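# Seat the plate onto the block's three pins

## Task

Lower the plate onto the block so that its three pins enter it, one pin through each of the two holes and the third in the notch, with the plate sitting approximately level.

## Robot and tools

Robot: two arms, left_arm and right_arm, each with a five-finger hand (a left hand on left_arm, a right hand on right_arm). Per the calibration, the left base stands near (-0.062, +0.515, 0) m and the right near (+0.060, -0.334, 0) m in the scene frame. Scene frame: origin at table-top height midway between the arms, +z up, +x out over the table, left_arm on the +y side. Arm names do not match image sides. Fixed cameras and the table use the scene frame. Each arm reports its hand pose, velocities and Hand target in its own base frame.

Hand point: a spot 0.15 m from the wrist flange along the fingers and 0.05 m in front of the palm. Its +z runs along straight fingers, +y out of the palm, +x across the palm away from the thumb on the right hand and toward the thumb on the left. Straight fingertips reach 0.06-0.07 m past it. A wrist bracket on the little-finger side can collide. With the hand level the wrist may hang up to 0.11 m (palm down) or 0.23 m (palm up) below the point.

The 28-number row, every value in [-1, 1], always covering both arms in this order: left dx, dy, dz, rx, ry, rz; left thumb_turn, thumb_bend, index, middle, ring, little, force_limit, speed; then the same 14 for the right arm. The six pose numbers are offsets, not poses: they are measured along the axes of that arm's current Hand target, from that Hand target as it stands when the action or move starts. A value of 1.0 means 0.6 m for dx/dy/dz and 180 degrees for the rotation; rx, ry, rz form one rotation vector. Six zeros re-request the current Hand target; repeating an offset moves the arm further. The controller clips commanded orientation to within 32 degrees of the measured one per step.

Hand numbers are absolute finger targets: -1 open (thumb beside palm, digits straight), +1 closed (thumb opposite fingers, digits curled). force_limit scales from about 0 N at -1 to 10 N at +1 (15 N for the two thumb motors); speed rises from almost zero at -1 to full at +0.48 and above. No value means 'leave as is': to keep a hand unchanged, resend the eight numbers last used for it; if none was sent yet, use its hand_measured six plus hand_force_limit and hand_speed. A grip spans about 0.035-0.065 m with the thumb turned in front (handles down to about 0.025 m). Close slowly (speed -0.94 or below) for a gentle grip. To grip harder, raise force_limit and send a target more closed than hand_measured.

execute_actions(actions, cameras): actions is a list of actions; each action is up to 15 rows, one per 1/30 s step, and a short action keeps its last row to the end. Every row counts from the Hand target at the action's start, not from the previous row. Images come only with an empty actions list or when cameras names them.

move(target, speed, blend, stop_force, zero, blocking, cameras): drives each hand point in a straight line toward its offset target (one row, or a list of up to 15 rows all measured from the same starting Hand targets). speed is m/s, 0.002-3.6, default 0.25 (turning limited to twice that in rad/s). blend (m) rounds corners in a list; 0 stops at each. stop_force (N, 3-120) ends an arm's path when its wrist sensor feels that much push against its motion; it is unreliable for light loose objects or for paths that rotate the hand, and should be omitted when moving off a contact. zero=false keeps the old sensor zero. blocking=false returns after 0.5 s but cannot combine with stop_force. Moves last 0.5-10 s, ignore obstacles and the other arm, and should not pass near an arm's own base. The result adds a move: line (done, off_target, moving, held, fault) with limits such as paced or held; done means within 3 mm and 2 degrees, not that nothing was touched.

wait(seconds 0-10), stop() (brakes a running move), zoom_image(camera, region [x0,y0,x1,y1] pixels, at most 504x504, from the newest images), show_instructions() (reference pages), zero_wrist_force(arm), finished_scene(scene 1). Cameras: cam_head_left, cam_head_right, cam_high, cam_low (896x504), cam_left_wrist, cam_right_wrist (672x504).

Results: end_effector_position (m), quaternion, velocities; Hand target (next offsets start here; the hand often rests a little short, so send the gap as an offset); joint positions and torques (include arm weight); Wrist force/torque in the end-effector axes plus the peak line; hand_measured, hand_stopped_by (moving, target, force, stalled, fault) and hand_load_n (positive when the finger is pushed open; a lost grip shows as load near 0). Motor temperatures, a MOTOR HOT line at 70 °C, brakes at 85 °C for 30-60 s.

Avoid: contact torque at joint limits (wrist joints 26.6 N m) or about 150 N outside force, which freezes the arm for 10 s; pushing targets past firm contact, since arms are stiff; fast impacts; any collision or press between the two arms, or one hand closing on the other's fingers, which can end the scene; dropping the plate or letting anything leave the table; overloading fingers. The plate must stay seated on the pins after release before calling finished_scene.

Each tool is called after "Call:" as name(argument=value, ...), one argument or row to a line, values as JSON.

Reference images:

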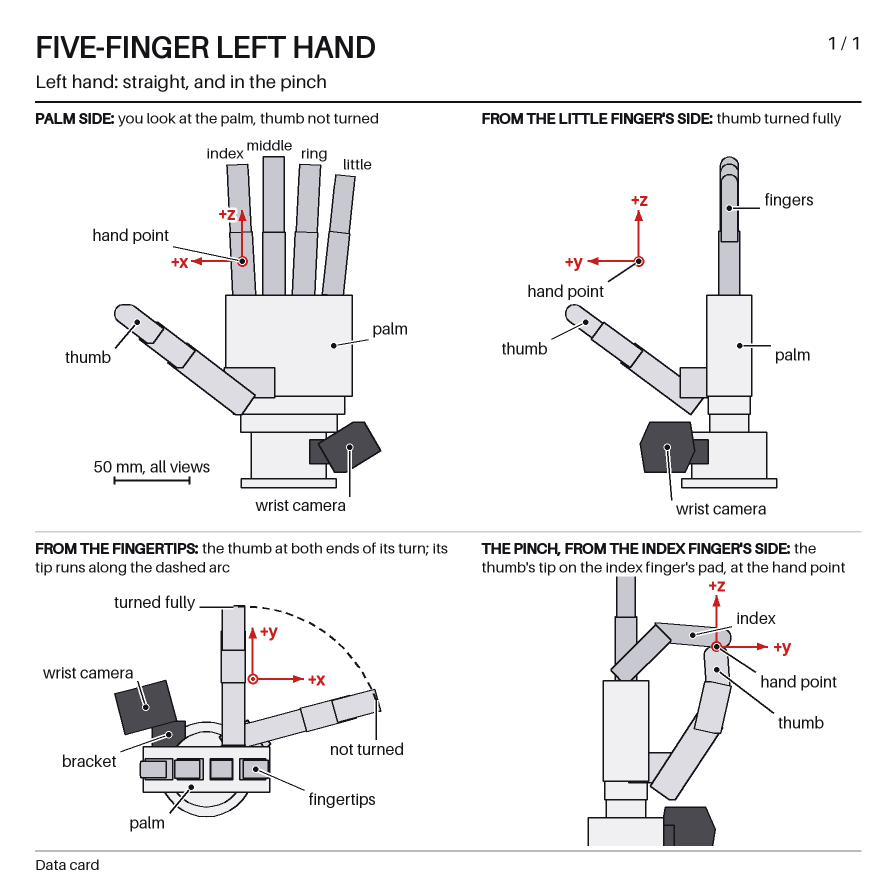

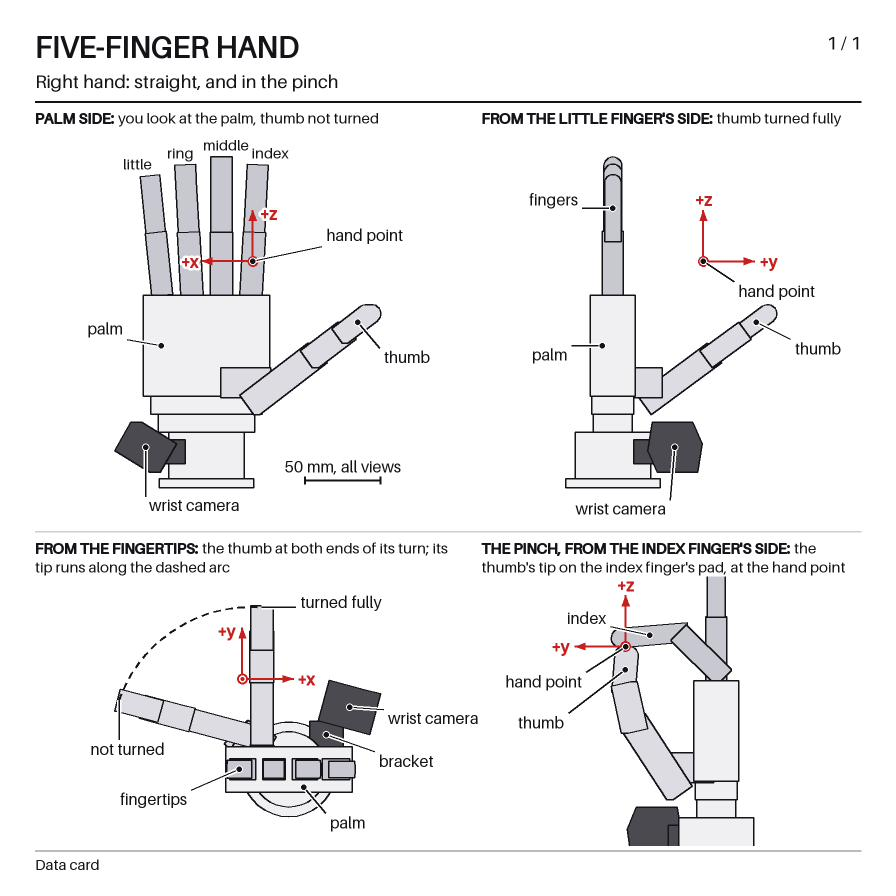

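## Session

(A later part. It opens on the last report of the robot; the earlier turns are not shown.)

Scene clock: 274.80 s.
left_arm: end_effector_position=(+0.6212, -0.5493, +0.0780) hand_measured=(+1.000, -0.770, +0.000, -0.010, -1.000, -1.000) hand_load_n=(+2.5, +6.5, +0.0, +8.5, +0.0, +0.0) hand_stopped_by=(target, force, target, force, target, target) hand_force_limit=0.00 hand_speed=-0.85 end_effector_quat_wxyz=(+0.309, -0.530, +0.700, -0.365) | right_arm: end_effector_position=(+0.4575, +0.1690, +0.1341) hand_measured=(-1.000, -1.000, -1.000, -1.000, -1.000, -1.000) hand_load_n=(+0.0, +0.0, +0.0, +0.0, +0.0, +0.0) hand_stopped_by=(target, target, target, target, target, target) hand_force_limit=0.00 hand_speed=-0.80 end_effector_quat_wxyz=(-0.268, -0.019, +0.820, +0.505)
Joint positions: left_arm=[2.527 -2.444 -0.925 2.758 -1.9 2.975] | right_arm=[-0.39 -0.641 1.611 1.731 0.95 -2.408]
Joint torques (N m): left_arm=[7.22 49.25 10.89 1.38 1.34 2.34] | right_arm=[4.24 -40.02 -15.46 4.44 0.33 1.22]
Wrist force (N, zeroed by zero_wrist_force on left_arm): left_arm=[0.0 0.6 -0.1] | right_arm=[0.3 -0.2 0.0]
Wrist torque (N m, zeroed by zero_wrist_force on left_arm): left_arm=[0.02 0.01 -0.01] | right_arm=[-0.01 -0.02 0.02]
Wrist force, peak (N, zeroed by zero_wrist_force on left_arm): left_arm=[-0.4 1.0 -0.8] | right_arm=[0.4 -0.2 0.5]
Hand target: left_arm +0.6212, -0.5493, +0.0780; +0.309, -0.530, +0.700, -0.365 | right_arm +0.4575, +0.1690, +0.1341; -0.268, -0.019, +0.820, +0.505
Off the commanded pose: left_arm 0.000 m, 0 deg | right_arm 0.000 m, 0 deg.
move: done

Call:
move(
  target=[0,0,0,0,0,0,1,-0.6,0.15,0.0,-1,-1,0.3,-0.9,0,0,0,0,0,0,-1,-1,-1,-1,-1,-1,0,-0.8],
  speed=0.04,
  cameras=["cam_left_wrist","cam_right_wrist","cam_low"],
)

Call:
zoom_image(
  camera="cam_right_wrist",
  region=[290, 202, 370, 292],
)

Call:
zoom_image(
  camera="cam_left_wrist",
  region=[150, 120, 370, 310],
)

Scene clock: 275.67 s.
left_arm: end_effector_position=(+0.6212, -0.5493, +0.0780) hand_measured=(+1.000, -0.766, +0.024, -0.010, -1.000, -1.000) hand_load_n=(+0.0, +10.5, +9.0, +5.5, -0.5, +0.0) hand_stopped_by=(target, force, force, force, target, target) hand_force_limit=0.30 hand_speed=-0.90 end_effector_quat_wxyz=(+0.309, -0.530, +0.700, -0.365) | right_arm: end_effector_position=(+0.4575, +0.1690, +0.1341) hand_measured=(-1.000, -1.000, -1.000, -1.000, -1.000, -1.000) hand_load_n=(+0.0, +0.0, +0.0, -0.5, +0.0, +0.0) hand_stopped_by=(target, target, target, target, target, target) hand_force_limit=0.00 hand_speed=-0.80 end_effector_quat_wxyz=(-0.268, -0.019, +0.820, +0.505)
Joint positions: left_arm=[2.527 -2.444 -0.925 2.758 -1.9 2.975] | right_arm=[-0.39 -0.641 1.611 1.731 0.95 -2.408]
Joint torques (N m): left_arm=[3.98 51.83 12.81 0.46 0.91 2.26] | right_arm=[3.61 -39.5 -14.93 4.27 0.08 1.36]
Wrist force (N, zeroed by zero_wrist_force on left_arm): left_arm=[1.1 -0.8 0.4] | right_arm=[0.5 -0.3 0.2]
Wrist torque (N m, zeroed by zero_wrist_force on left_arm): left_arm=[-0.07 -0.03 0.02] | right_arm=[-0.04 -0.05 0.03]
Wrist force, peak (N, zeroed by zero_wrist_force on left_arm): left_arm=[1.0 -2.0 -0.3] | right_arm=[0.5 0.0 0.3]
Hand target: left_arm +0.6212, -0.5493, +0.0780; +0.309, -0.530, +0.700, -0.365 | right_arm +0.4575, +0.1690, +0.1341; -0.268, -0.019, +0.820, +0.505
Off the commanded pose: left_arm 0.000 m, 0 deg | right_arm 0.000 m, 0 deg.
move: done
Images, in order (width x height): cam_low 896x504, cam_left_wrist 672x504, cam_right_wrist 672x504.

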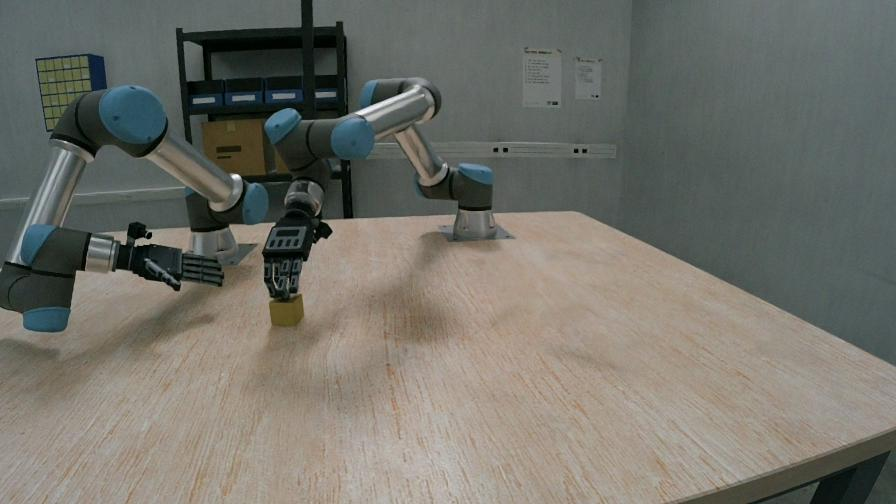

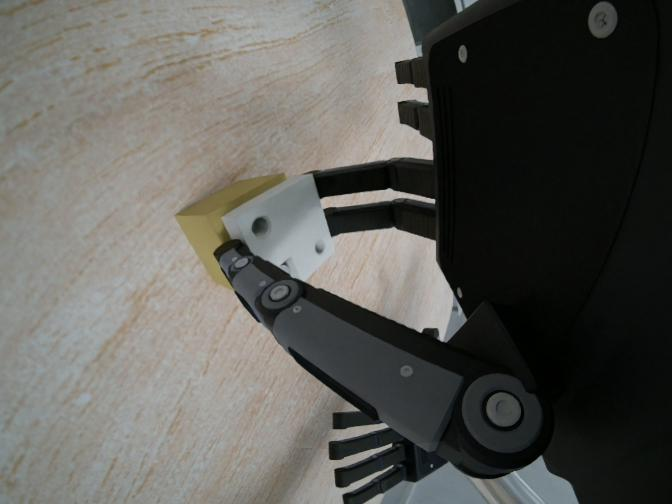

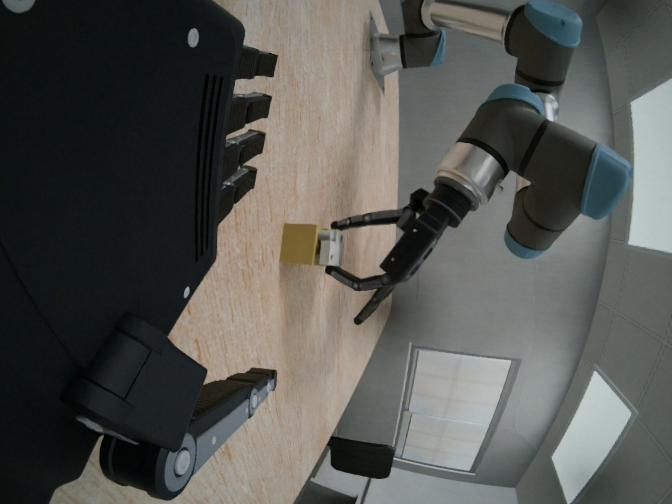

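Scaled by 5.600 from the camera's 672x504 image, which has a finer 960x720 frame.

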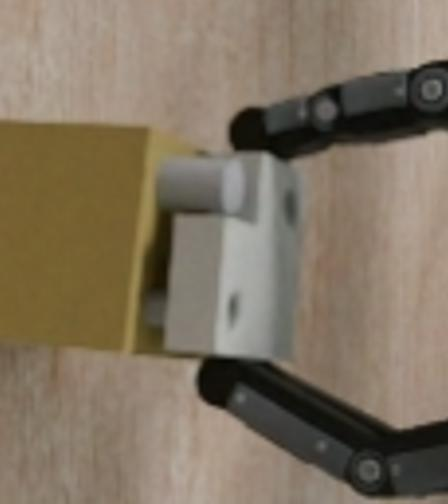

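Scaled by 2.291 from the camera's 672x504 image, which has a finer 960x720 frame.

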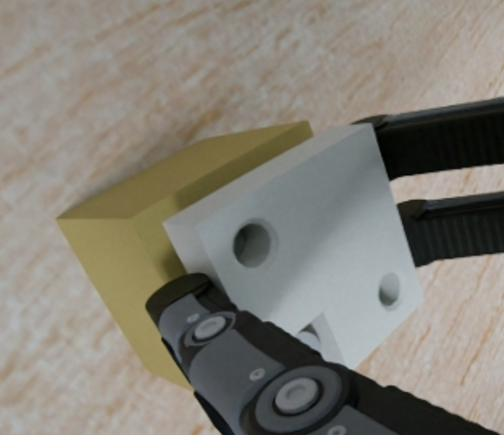

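Call:
move(
  target=[0.00029,-0.00042,0.00077,-0.0081,-0.00112,0.00243,1,-0.6,0.15,0.0,-1,-1,0.3,-0.9,0,0,0,0,0,0,-1,-1,-1,-1,-1,-1,0,-0.8],
  speed=0.02,
)

Call:
move(
  target=[0.00029,-0.00042,0.00077,-0.0081,-0.00112,0.00243,1,-0.6,0.15,0.0,-1,-1,0.3,-0.9,0,0,0,0,0,0,-1,-1,-1,-1,-1,-1,0,-0.8],
  speed=0.02,
  cameras=["cam_left_wrist","cam_right_wrist","cam_low"],
)

Call:
zoom_image(
  camera="cam_right_wrist",
  region=[305, 222, 355, 272],
)

Call:
zoom_image(
  camera="cam_low",
  region=[264, 280, 310, 330],
)

Scene clock: 278.53 s.
left_arm: end_effector_position=(+0.6217, -0.5496, +0.0780) hand_measured=(+1.000, -0.766, +0.024, -0.010, -1.000, -1.000) hand_load_n=(-0.5, +11.5, +7.0, +4.5, +0.0, +0.0) hand_stopped_by=(target, force, force, force, target, target) hand_force_limit=0.30 hand_speed=-0.90 end_effector_quat_wxyz=(+0.305, -0.532, +0.706, -0.354) | right_arm: end_effector_position=(+0.4575, +0.1690, +0.1341) hand_measured=(-1.000, -1.000, -1.000, -1.000, -1.000, -1.000) hand_load_n=(+0.0, +0.0, +0.0, +0.0, +0.0, +0.0) hand_stopped_by=(target, target, target, target, target, target) hand_force_limit=0.00 hand_speed=-0.80 end_effector_quat_wxyz=(-0.268, -0.019, +0.820, +0.505)
Joint positions: left_arm=[2.527 -2.464 -0.879 2.706 -1.899 2.974] | right_arm=[-0.39 -0.641 1.611 1.731 0.95 -2.408]
Joint torques (N m): left_arm=[8.13 49.87 27.62 -2.67 1.44 -2.24] | right_arm=[6.73 -40.79 -15.65 4.34 0.54 1.2]
Wrist force (N, zeroed by zero_wrist_force on left_arm): left_arm=[0.3 1.2 1.6] | right_arm=[0.3 -0.1 0.4]
Wrist torque (N m, zeroed by zero_wrist_force on left_arm): left_arm=[0.17 0.00 0.03] | right_arm=[-0.02 -0.04 0.03]
Wrist force, peak (N, zeroed by zero_wrist_force on left_arm): left_arm=[0.0 2.9 2.3] | right_arm=[0.6 -0.3 0.2]
Hand target: left_arm +0.6217, -0.5496, +0.0780; +0.305, -0.532, +0.706, -0.354 | right_arm +0.4575, +0.1690, +0.1341; -0.268, -0.019, +0.820, +0.505
Off the commanded pose: left_arm 0.000 m, 0 deg | right_arm 0.000 m, 0 deg.
move: done

Scene clock: 279.60 s.
left_arm: end_effector_position=(+0.6221, -0.5499, +0.0779) hand_measured=(+1.000, -0.766, +0.024, -0.010, -1.000, -1.000) hand_load_n=(+0.0, +11.5, +7.0, +4.5, +0.0, +0.0) hand_stopped_by=(target, force, force, force, target, target) hand_force_limit=0.30 hand_speed=-0.90 end_effector_quat_wxyz=(+0.301, -0.534, +0.712, -0.343) | right_arm: end_effector_position=(+0.4575, +0.1690, +0.1341) hand_measured=(-1.000, -1.000, -1.000, -1.000, -1.000, -1.000) hand_load_n=(+0.0, +0.0, +0.0, +0.0, +0.0, +0.0) hand_stopped_by=(target, target, target, target, target, target) hand_force_limit=0.00 hand_speed=-0.80 end_effector_quat_wxyz=(-0.268, -0.019, +0.820, +0.505)
Joint positions: left_arm=[2.528 -2.487 -0.829 2.652 -1.898 2.973] | right_arm=[-0.39 -0.641 1.611 1.731 0.95 -2.408]
Joint torques (N m): left_arm=[7.81 50.73 28.43 -2.75 1.45 -2.27] | right_arm=[4.57 -38.18 -16.36 4.6 0.37 1.63]
Wrist force (N, zeroed by zero_wrist_force on left_arm): left_arm=[0.2 0.8 1.3] | right_arm=[0.3 -0.2 0.2]
Wrist torque (N m, zeroed by zero_wrist_force on left_arm): left_arm=[0.17 0.01 0.04] | right_arm=[-0.03 -0.03 0.02]
Wrist force, peak (N, zeroed by zero_wrist_force on left_arm): left_arm=[0.4 1.4 1.7] | right_arm=[0.7 0.0 0.1]
Hand target: left_arm +0.6221, -0.5499, +0.0779; +0.301, -0.534, +0.712, -0.343 | right_arm +0.4575, +0.1690, +0.1341; -0.268, -0.019, +0.820, +0.505
Off the commanded pose: left_arm 0.000 m, 0 deg | right_arm 0.000 m, 0 deg.
move: done
Images, in order (width x height): cam_low 896x504, cam_left_wrist 672x504, cam_right_wrist 672x504.

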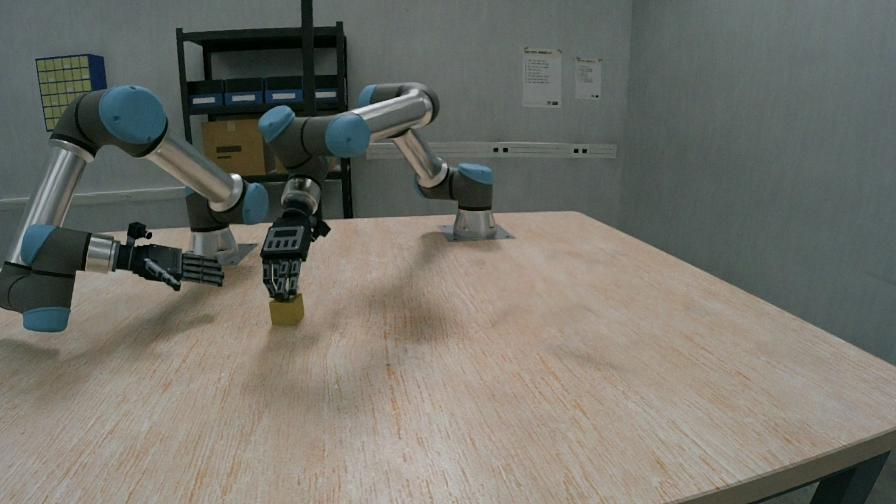

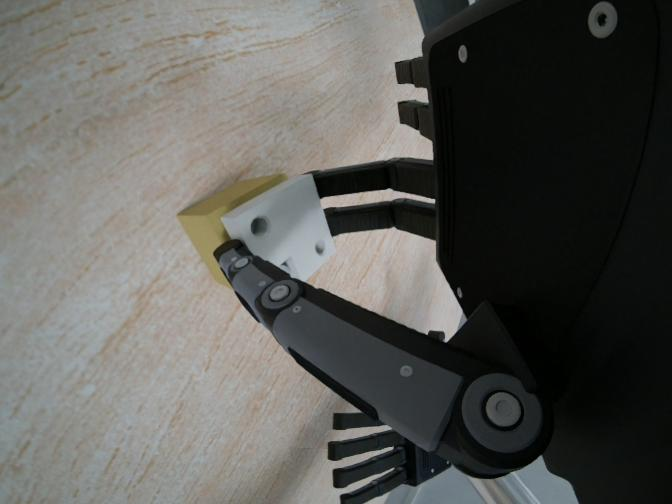

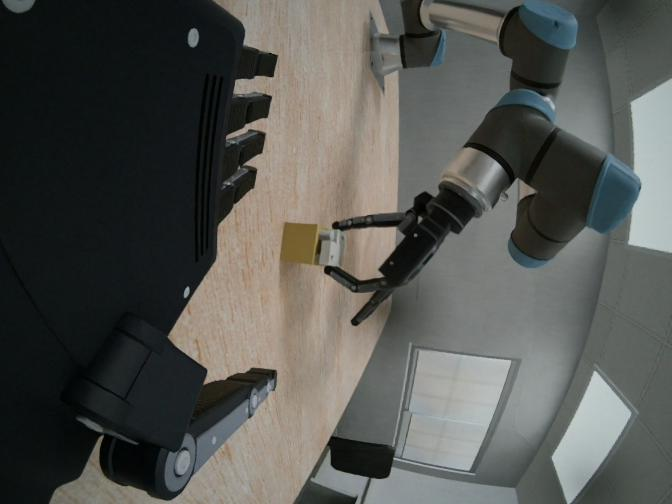

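Scaled by 10.080 from the camera's 672x504 image, which has a finer 960x720 frame.

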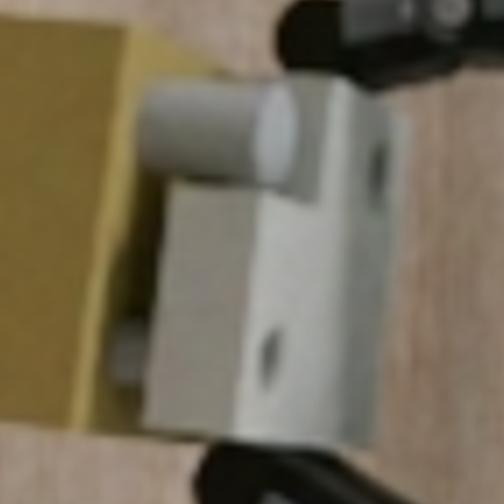

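Scaled by 10.080 from the camera's 896x504 image, which has a finer 1280x720 frame.

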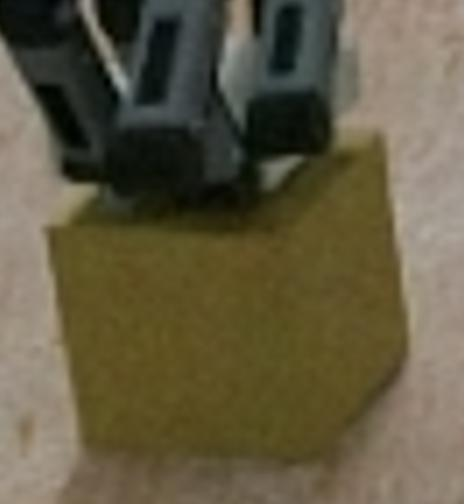

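Call:
move(
  target=[0.00012,0.00162,0.00116,0,0,0,1,-0.6,0.15,0.0,-1,-1,0.3,-0.9,0,0,0,0,0,0,-1,-1,-1,-1,-1,-1,0,-0.8],
  speed=0.02,
)

Call:
move(
  target=[-0.00001,-0.00052,0.0011,-0.0111,0.00067,0.00024,1,-0.6,0.15,0.0,-1,-1,0.3,-0.9,0,0,0,0,0,0,-1,-1,-1,-1,-1,-1,0,-0.8],
  speed=0.02,
  cameras=["cam_left_wrist","cam_right_wrist","cam_low"],
)

Call:
zoom_image(
  camera="cam_right_wrist",
  region=[305, 222, 355, 272],
)

Call:
zoom_image(
  camera="cam_low",
  region=[264, 280, 310, 330],
)

Scene clock: 281.57 s.
left_arm: end_effector_position=(+0.6221, -0.5499, +0.0768) hand_measured=(+1.000, -0.768, +0.024, -0.010, -1.000, -1.000) hand_load_n=(-1.5, +12.5, +5.0, +4.0, +0.0, +0.0) hand_stopped_by=(target, force, force, force, target, target) hand_force_limit=0.30 hand_speed=-0.90 end_effector_quat_wxyz=(+0.301, -0.534, +0.712, -0.343) | right_arm: end_effector_position=(+0.4575, +0.1690, +0.1341) hand_measured=(-1.000, -1.000, -1.000, -1.000, -1.000, -1.000) hand_load_n=(+0.0, +0.0, +0.0, +0.0, +0.0, +0.0) hand_stopped_by=(target, target, target, target, target, target) hand_force_limit=0.00 hand_speed=-0.80 end_effector_quat_wxyz=(-0.268, -0.019, +0.820, +0.505)
Joint positions: left_arm=[2.528 -2.488 -0.831 2.654 -1.898 2.973] | right_arm=[-0.39 -0.641 1.611 1.731 0.95 -2.408]
Joint torques (N m): left_arm=[6.39 45.5 9.13 2.04 1.22 -2.16] | right_arm=[4.62 -39.11 -16.14 4.27 0.38 1.09]
Wrist force (N, zeroed by zero_wrist_force on left_arm): left_arm=[-0.7 -2.8 -5.5] | right_arm=[0.4 0.1 0.2]
Wrist torque (N m, zeroed by zero_wrist_force on left_arm): left_arm=[-0.07 -0.04 0.14] | right_arm=[0.01 -0.04 0.03]
Wrist force, peak (N, zeroed by zero_wrist_force on left_arm): left_arm=[-1.3 -3.1 -5.4] | right_arm=[0.6 0.0 0.3]
Hand target: left_arm +0.6221, -0.5499, +0.0767; +0.301, -0.534, +0.712, -0.343 | right_arm +0.4575, +0.1690, +0.1341; -0.268, -0.019, +0.820, +0.505
Off the commanded pose: left_arm 0.000 m, 0 deg | right_arm 0.000 m, 0 deg.
move: done

Scene clock: 282.83 s.
left_arm: end_effector_position=(+0.6228, -0.5501, +0.0766) hand_measured=(+1.000, -0.768, +0.024, -0.010, -1.000, -1.000) hand_load_n=(+0.0, +11.5, +6.5, +5.5, +0.0, +0.0) hand_stopped_by=(target, force, force, force, target, target) hand_force_limit=0.30 hand_speed=-0.90 end_effector_quat_wxyz=(+0.291, -0.538, +0.719, -0.331) | right_arm: end_effector_position=(+0.4575, +0.1690, +0.1341) hand_measured=(-1.000, -1.000, -1.000, -1.000, -1.000, -1.000) hand_load_n=(+0.0, +0.0, +0.0, +0.0, +0.0, +0.0) hand_stopped_by=(target, target, target, target, target, target) hand_force_limit=0.00 hand_speed=-0.80 end_effector_quat_wxyz=(-0.268, -0.019, +0.820, +0.505)
Joint positions: left_arm=[2.532 -2.516 -0.769 2.586 -1.887 2.965] | right_arm=[-0.39 -0.641 1.611 1.731 0.95 -2.408]
Joint torques (N m): left_arm=[7.18 51.49 28.77 -3.1 1.55 -2.33] | right_arm=[5 -38.36 -14.85 4.35 0.28 1.34]
Wrist force (N, zeroed by zero_wrist_force on left_arm): left_arm=[0.1 0.3 1.0] | right_arm=[0.3 -0.3 0.1]
Wrist torque (N m, zeroed by zero_wrist_force on left_arm): left_arm=[0.20 0.00 0.04] | right_arm=[-0.03 -0.02 0.02]
Wrist force, peak (N, zeroed by zero_wrist_force on left_arm): left_arm=[-0.8 -2.7 -5.5] | right_arm=[0.6 0.0 0.0]
Hand target: left_arm +0.6228, -0.5501, +0.0766; +0.291, -0.538, +0.719, -0.331 | right_arm +0.4575, +0.1690, +0.1341; -0.268, -0.019, +0.820, +0.505
Off the commanded pose: left_arm 0.000 m, 0 deg | right_arm 0.000 m, 0 deg.
move: done
Images, in order (width x height): cam_low 896x504, cam_left_wrist 672x504, cam_right_wrist 672x504.

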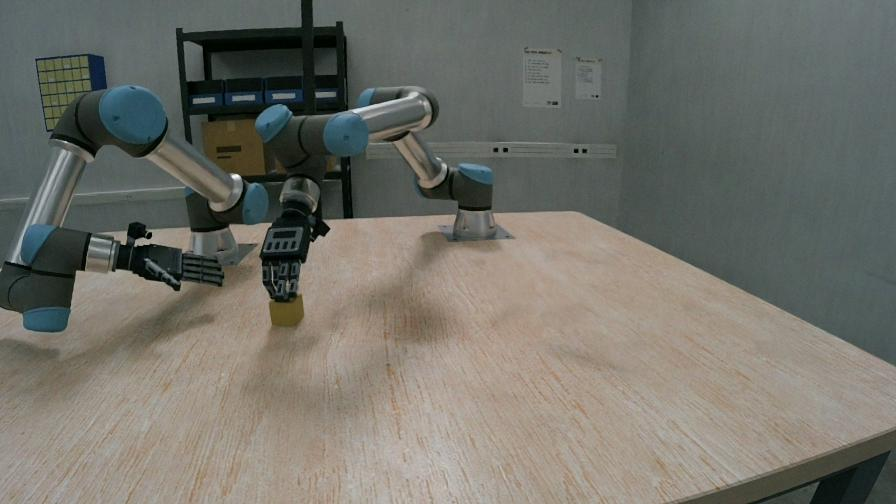

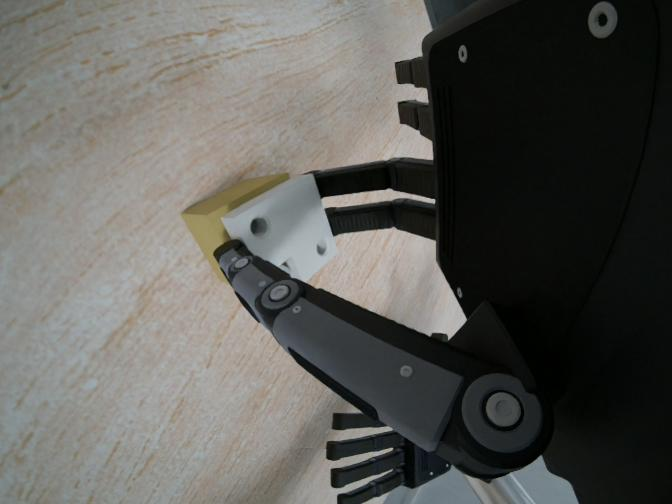

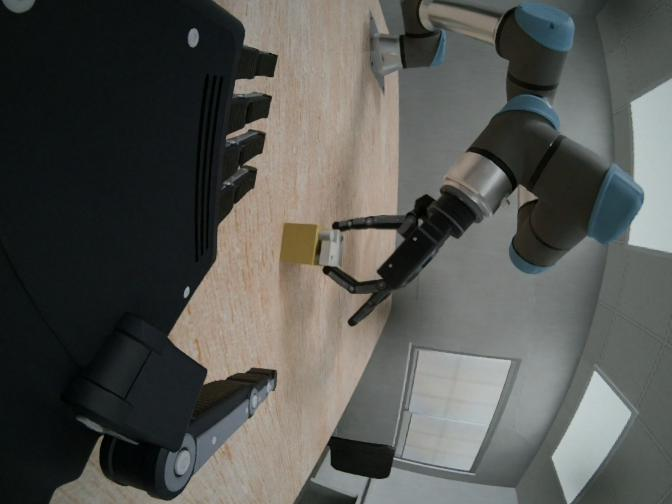

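Scaled by 10.080 from the camera's 672x504 image, which has a finer 960x720 frame.

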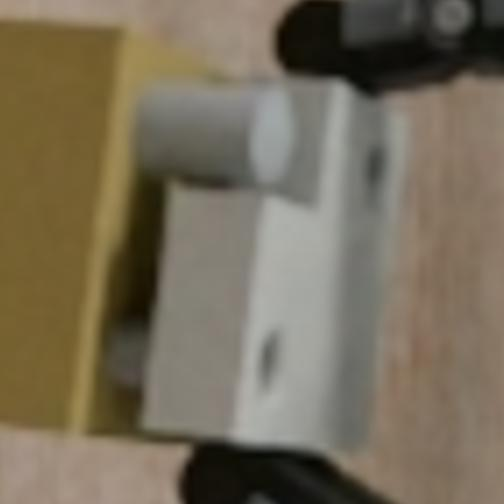

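Scaled by 10.080 from the camera's 896x504 image, which has a finer 1280x720 frame.

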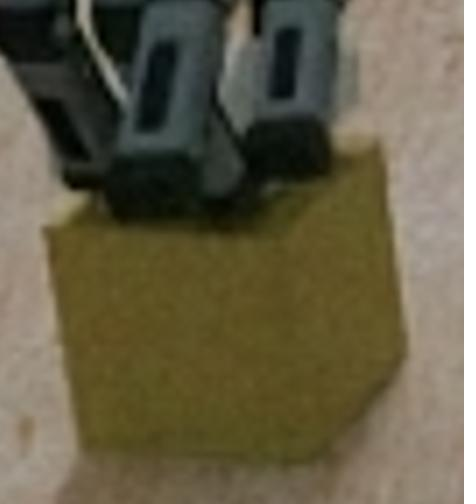

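Call:
move(
  target=[0.0003,0.00395,0.00306,0,0,0,1,-0.6,0.15,0.0,-1,-1,0.3,-0.9,0,0,0,0,0,0,-1,-1,-1,-1,-1,-1,0,-0.8],
  speed=0.01,
  stop_force=8,
  cameras=["cam_left_wrist","cam_right_wrist","cam_low"],
)

Call:
zoom_image(
  camera="cam_right_wrist",
  region=[305, 222, 355, 272],
)

Scene clock: 284.80 s.
left_arm: end_effector_position=(+0.6229, -0.5501, +0.0755) hand_measured=(+1.000, -0.768, +0.024, -0.010, -1.000, -1.000) hand_load_n=(-0.5, +12.0, +5.5, +6.0, +0.0, +0.0) hand_stopped_by=(target, force, force, force, target, target) hand_force_limit=0.30 hand_speed=-0.90 end_effector_quat_wxyz=(+0.291, -0.538, +0.719, -0.331) | right_arm: end_effector_position=(+0.4575, +0.1690, +0.1341) hand_measured=(-1.000, -1.000, -1.000, -1.000, -1.000, -1.000) hand_load_n=(+0.0, +0.0, +0.0, +0.0, +0.0, +0.0) hand_stopped_by=(target, target, target, target, target, target) hand_force_limit=0.00 hand_speed=-0.80 end_effector_quat_wxyz=(-0.268, -0.019, +0.820, +0.505)
Joint positions: left_arm=[2.532 -2.516 -0.771 2.588 -1.887 2.965] | right_arm=[-0.39 -0.641 1.611 1.731 0.95 -2.408]
Joint torques (N m): left_arm=[6.99 57.75 29.02 -2.3 1.3 -2.09] | right_arm=[4.29 -39.51 -15.28 4.56 0.34 1.48]
Wrist force (N, zeroed by zero_wrist_force on left_arm): left_arm=[-0.4 -0.1 -2.0] | right_arm=[0.2 0.1 0.1]
Wrist torque (N m, zeroed by zero_wrist_force on left_arm): left_arm=[0.02 0.00 0.11] | right_arm=[0.01 0.00 0.02]
Wrist force, peak (N, zeroed by zero_wrist_force on left_arm): left_arm=[-1.0 -4.8 -8.3] | right_arm=[0.6 -0.1 0.3]
Hand target: left_arm +0.6229, -0.5501, +0.0755; +0.291, -0.538, +0.719, -0.331 (not the last commanded pose) | right_arm +0.4575, +0.1690, +0.1341; -0.268, -0.019, +0.820, +0.505
Off the commanded pose: left_arm 0.002 m, 0 deg | right_arm 0.000 m, 0 deg.
move: contact (left_arm)
Images, in order (width x height): cam_low 896x504, cam_left_wrist 672x504, cam_right_wrist 672x504.

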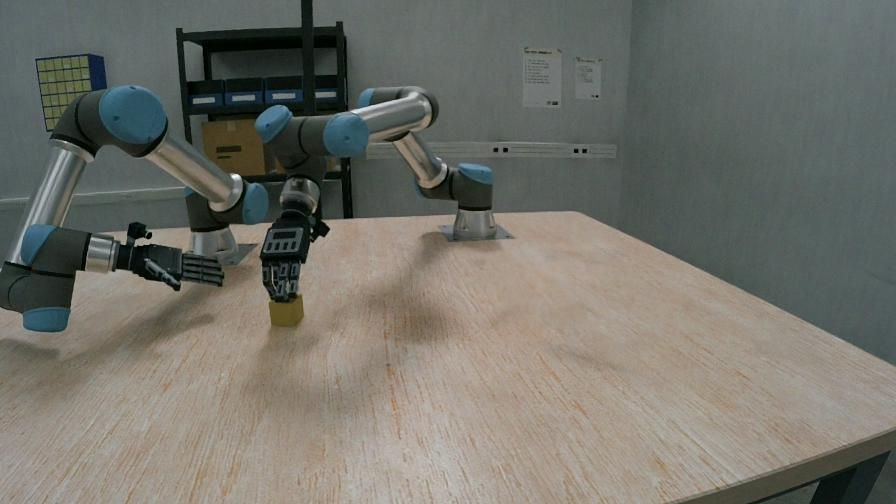

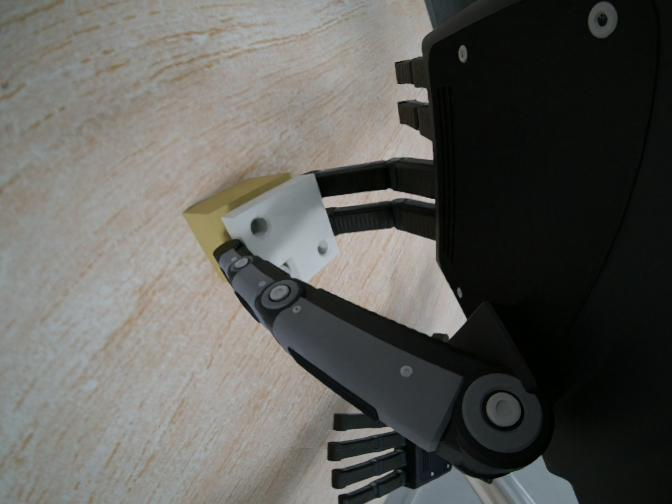

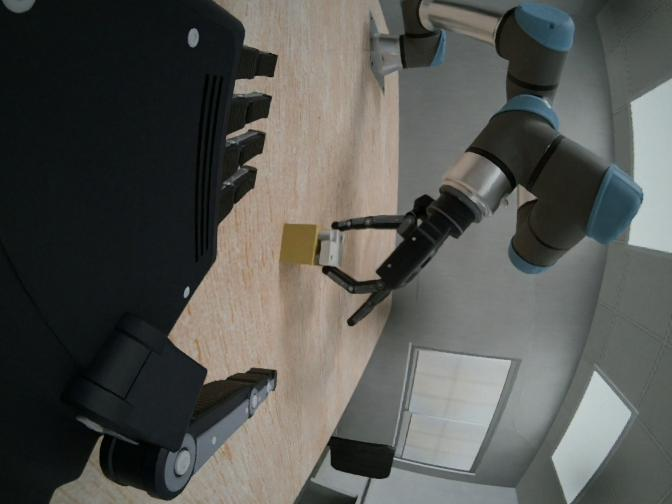

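Scaled by 10.080 from the camera's 672x504 image, which has a finer 960x720 frame.

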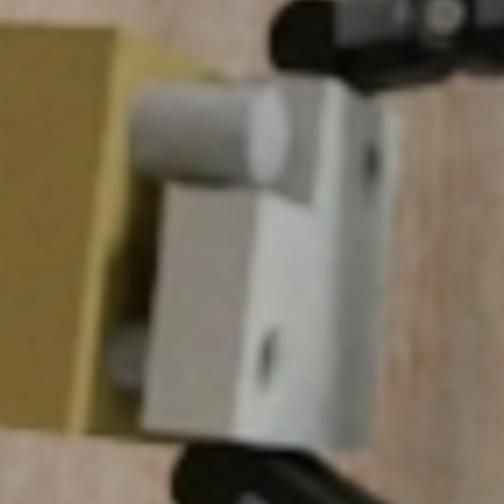

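Call:
move(
  target=[
    [0.00045,0.00071,0.00105,-0.00397,-0.00214,0.00316,1,-0.6,0.15,0.0,-1,-1,0.3,-0.9,0,0,0,0,0,0,-1,-1,-1,-1,-1,-1,0,-0.8],
    [0.00004,0.00073,0.00133,-0.00425,-0.00564,0.00044,1,-0.6,0.15,0.0,-1,-1,0.3,-0.9,0,0,0,0,0,0,-1,-1,-1,-1,-1,-1,0,-0.8],
    [0.00089,0.00108,0.00107,-0.00369,0.00136,0.00588,1,-0.6,0.15,0.0,-1,-1,0.3,-0.9,0,0,0,0,0,0,-1,-1,-1,-1,-1,-1,0,-0.8],
    [0.00013,0.00134,0.00108,-0.00397,-0.00214,0.00316,1,-0.6,0.15,0.0,-1,-1,0.3,-0.9,0,0,0,0,0,0,-1,-1,-1,-1,-1,-1,0,-0.8],
  ],
  speed=0.02,
  cameras=["cam_left_wrist","cam_right_wrist","cam_low"],
)

Call:
zoom_image(
  camera="cam_right_wrist",
  region=[305, 222, 355, 272],
)

Scene clock: 288.87 s.
left_arm: end_effector_position=(+0.6229, -0.5501, +0.0745) hand_measured=(+1.000, -0.768, +0.024, -0.010, -1.000, -1.000) hand_load_n=(-0.5, +11.0, +7.0, +8.0, +0.0, -0.5) hand_stopped_by=(target, force, force, force, target, target) hand_force_limit=0.30 hand_speed=-0.90 end_effector_quat_wxyz=(+0.292, -0.537, +0.722, -0.323) | right_arm: end_effector_position=(+0.4575, +0.1690, +0.1341) hand_measured=(-1.000, -1.000, -1.000, -1.000, -1.000, -1.000) hand_load_n=(+0.0, +0.0, +0.0, +0.0, +0.0, +0.0) hand_stopped_by=(target, target, target, target, target, target) hand_force_limit=0.00 hand_speed=-0.80 end_effector_quat_wxyz=(-0.268, -0.019, +0.820, +0.505)
Joint positions: left_arm=[2.53 -2.532 -0.741 2.559 -1.893 2.97] | right_arm=[-0.39 -0.641 1.611 1.731 0.95 -2.408]
Joint torques (N m): left_arm=[-6.45 42.27 23.18 -4.51 -2.06 -2.13] | right_arm=[3.45 -41.71 -14.39 4.29 0.32 1.55]
Wrist force (N, zeroed by zero_wrist_force on left_arm): left_arm=[1.6 -9.5 -4.4] | right_arm=[0.4 -0.2 0.0]
Wrist torque (N m, zeroed by zero_wrist_force on left_arm): left_arm=[-0.08 -0.02 0.21] | right_arm=[-0.03 -0.03 0.02]
Wrist force, peak (N, zeroed by zero_wrist_force on left_arm): left_arm=[1.5 -10.3 -5.3] | right_arm=[0.7 0.0 0.2]
Hand target: left_arm +0.6229, -0.5501, +0.0745; +0.292, -0.537, +0.722, -0.323 | right_arm +0.4575, +0.1690, +0.1341; -0.268, -0.019, +0.820, +0.505
Off the commanded pose: left_arm 0.000 m, 0 deg | right_arm 0.000 m, 0 deg.
move: done
Images, in order (width x height): cam_low 896x504, cam_left_wrist 672x504, cam_right_wrist 672x504.

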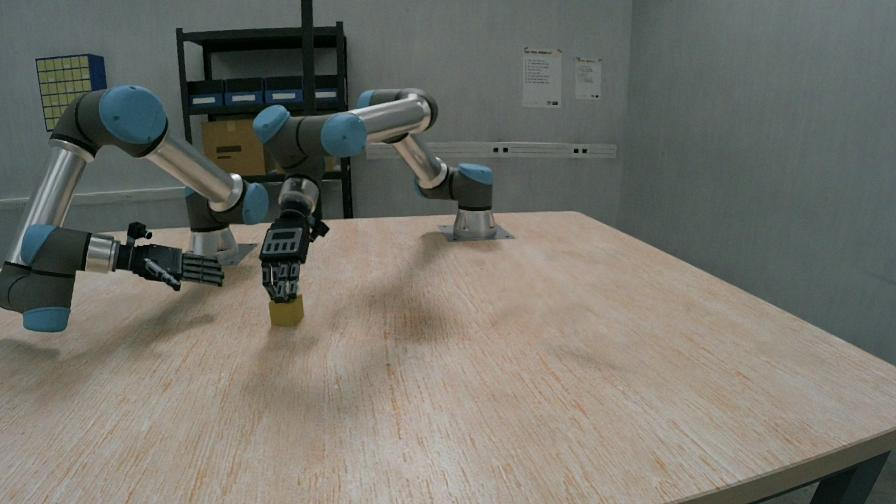

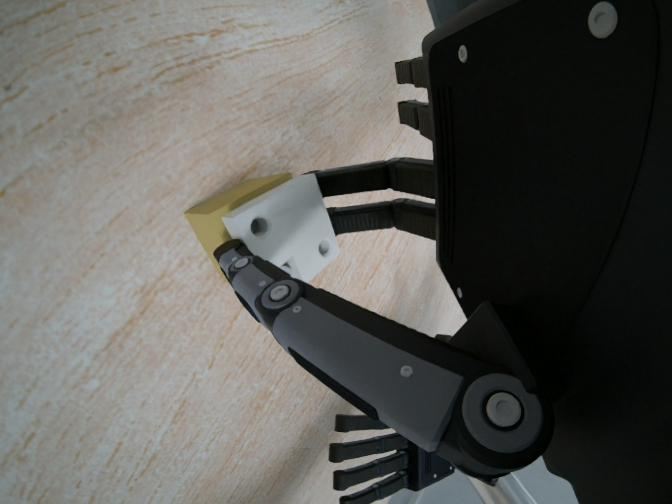

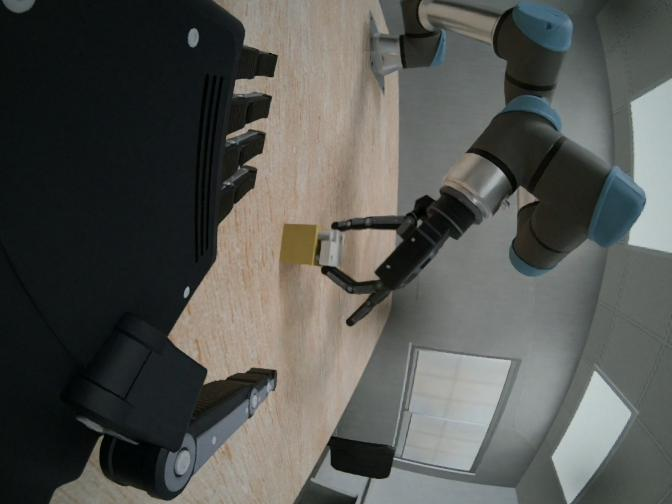

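Scaled by 10.080 from the camera's 672x504 image, which has a finer 960x720 frame.

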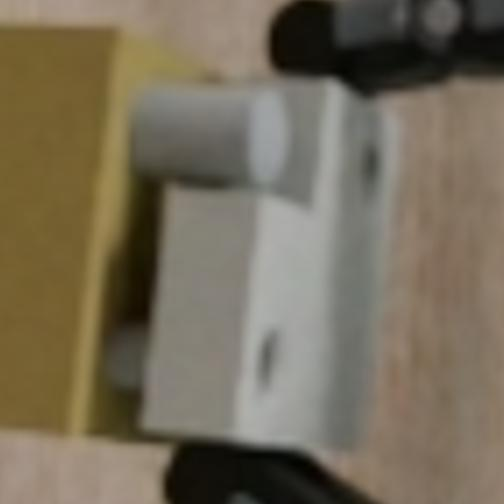

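Call:
move(
  target=[-0.00009,-0.0012,-0.0009,0,0,0,1,-0.6,0.15,0.0,-1,-1,0.3,-0.9,0,0,0,0,0,0,-1,-1,-1,-1,-1,-1,0,-0.8],
  speed=0.02,
)

Call:
move(
  target=[0,0,0,0,0,0,1,-0.9,-0.05,-0.1,-1,-1,0.3,-0.9,0,0,0,0,0,0,-1,-1,-1,-1,-1,-1,0,-0.8],
  speed=0.02,
)

Call:
move(
  target=[0,0,0,0,0,0,1,-1,-0.3,-0.3,-1,-1,0.3,0,0,0,0,0,0,0,-1,-1,-1,-1,-1,-1,0,-0.8],
  speed=0.02,
)

Scene clock: 291.90 s.
left_arm: end_effector_position=(+0.6229, -0.5501, +0.0753) hand_measured=(+1.000, -0.768, +0.024, -0.010, -1.000, -1.000) hand_load_n=(+0.0, +12.0, +7.5, +7.5, -0.5, +0.0) hand_stopped_by=(target, force, force, force, target, target) hand_force_limit=0.30 hand_speed=-0.90 end_effector_quat_wxyz=(+0.292, -0.537, +0.722, -0.323) | right_arm: end_effector_position=(+0.4575, +0.1690, +0.1341) hand_measured=(-1.000, -1.000, -1.000, -1.000, -1.000, -1.000) hand_load_n=(+0.0, +0.0, +0.0, +0.0, +0.0, +0.0) hand_stopped_by=(target, target, target, target, target, target) hand_force_limit=0.00 hand_speed=-0.80 end_effector_quat_wxyz=(-0.268, -0.019, +0.820, +0.505)
Joint positions: left_arm=[2.53 -2.532 -0.739 2.557 -1.893 2.969] | right_arm=[-0.39 -0.641 1.611 1.731 0.95 -2.408]
Joint torques (N m): left_arm=[-7.46 66.77 30.24 -2.56 -1.58 -1.98] | right_arm=[4.27 -40.29 -15.79 4.39 0.59 1.81]
Wrist force (N, zeroed by zero_wrist_force on left_arm): left_arm=[0.1 3.3 2.1] | right_arm=[0.5 0.0 0.1]
Wrist torque (N m, zeroed by zero_wrist_force on left_arm): left_arm=[0.13 0.01 0.08] | right_arm=[-0.02 -0.04 0.03]
Wrist force, peak (N, zeroed by zero_wrist_force on left_arm): left_arm=[1.4 -10.6 -5.3] | right_arm=[0.6 0.0 0.4]
Hand target: left_arm +0.6229, -0.5501, +0.0754; +0.292, -0.537, +0.722, -0.323 | right_arm +0.4575, +0.1690, +0.1341; -0.268, -0.019, +0.820, +0.505
Off the commanded pose: left_arm 0.000 m, 0 deg | right_arm 0.000 m, 0 deg.
move: done

Scene clock: 293.10 s.
left_arm: end_effector_position=(+0.6229, -0.5501, +0.0754) hand_measured=(+1.000, -0.900, -0.050, -0.100, -1.000, -1.000) hand_load_n=(+0.0, +0.0, +0.0, -0.5, +0.0, +0.0) hand_stopped_by=(target, target, target, target, target, target) hand_force_limit=0.30 hand_speed=-0.90 end_effector_quat_wxyz=(+0.292, -0.537, +0.722, -0.323) | right_arm: end_effector_position=(+0.4575, +0.1690, +0.1341) hand_measured=(-1.000, -1.000, -1.000, -1.000, -1.000, -1.000) hand_load_n=(+0.0, +0.0, +0.5, +0.0, +0.0, +0.0) hand_stopped_by=(target, target, target, target, target, target) hand_force_limit=0.00 hand_speed=-0.80 end_effector_quat_wxyz=(-0.268, -0.019, +0.820, +0.505)
Joint positions: left_arm=[2.53 -2.532 -0.739 2.557 -1.893 2.969] | right_arm=[-0.39 -0.641 1.611 1.731 0.95 -2.408]
Joint torques (N m): left_arm=[-8.12 57.83 21.74 -1.99 -1 -2.08] | right_arm=[4.18 -40.27 -16.65 4.17 0.31 1.49]
Wrist force (N, zeroed by zero_wrist_force on left_arm): left_arm=[0.1 0.2 -0.1] | right_arm=[0.3 -0.3 0.4]
Wrist torque (N m, zeroed by zero_wrist_force on left_arm): left_arm=[0.04 -0.03 0.12] | right_arm=[-0.05 -0.04 0.02]
Wrist force, peak (N, zeroed by zero_wrist_force on left_arm): left_arm=[0.2 3.4 2.3] | right_arm=[0.6 0.1 0.3]
Hand target: left_arm +0.6229, -0.5501, +0.0754; +0.292, -0.537, +0.722, -0.323 | right_arm +0.4575, +0.1690, +0.1341; -0.268, -0.019, +0.820, +0.505
Off the commanded pose: left_arm 0.000 m, 0 deg | right_arm 0.000 m, 0 deg.
move: done

Scene clock: 293.60 s.
left_arm: end_effector_position=(+0.6229, -0.5501, +0.0754) hand_measured=(+1.000, -1.000, -0.300, -0.300, -1.000, -1.000) hand_load_n=(+0.0, +0.0, +0.0, +0.0, -0.5, +0.0) hand_stopped_by=(target, target, target, target, target, target) hand_force_limit=0.30 hand_speed=0.00 end_effector_quat_wxyz=(+0.292, -0.537, +0.722, -0.323) | right_arm: end_effector_position=(+0.4575, +0.1690, +0.1341) hand_measured=(-1.000, -1.000, -1.000, -1.000, -1.000, -1.000) hand_load_n=(-0.5, +0.0, +0.0, +0.0, +0.0, +0.0) hand_stopped_by=(target, target, target, target, target, target) hand_force_limit=0.00 hand_speed=-0.80 end_effector_quat_wxyz=(-0.268, -0.019, +0.820, +0.505)
Joint positions: left_arm=[2.53 -2.532 -0.739 2.557 -1.893 2.969] | right_arm=[-0.39 -0.641 1.611 1.731 0.95 -2.408]
Joint torques (N m): left_arm=[-7.46 56.31 16.86 -1.97 -0.8 -2.09] | right_arm=[3.83 -40.36 -16.56 4.56 0.37 1.55]
Wrist force (N, zeroed by zero_wrist_force on left_arm): left_arm=[0.0 0.1 -0.2] | right_arm=[0.4 -0.2 0.2]
Wrist torque (N m, zeroed by zero_wrist_force on left_arm): left_arm=[0.03 -0.02 0.12] | right_arm=[-0.03 -0.05 0.02]
Wrist force, peak (N, zeroed by zero_wrist_force on left_arm): left_arm=[-0.1 0.0 -0.5] | right_arm=[0.6 -0.2 0.1]
Hand target: left_arm +0.6229, -0.5501, +0.0754; +0.292, -0.537, +0.722, -0.323 | right_arm +0.4575, +0.1690, +0.1341; -0.268, -0.019, +0.820, +0.505
Off the commanded pose: left_arm 0.000 m, 0 deg | right_arm 0.000 m, 0 deg.
move: done


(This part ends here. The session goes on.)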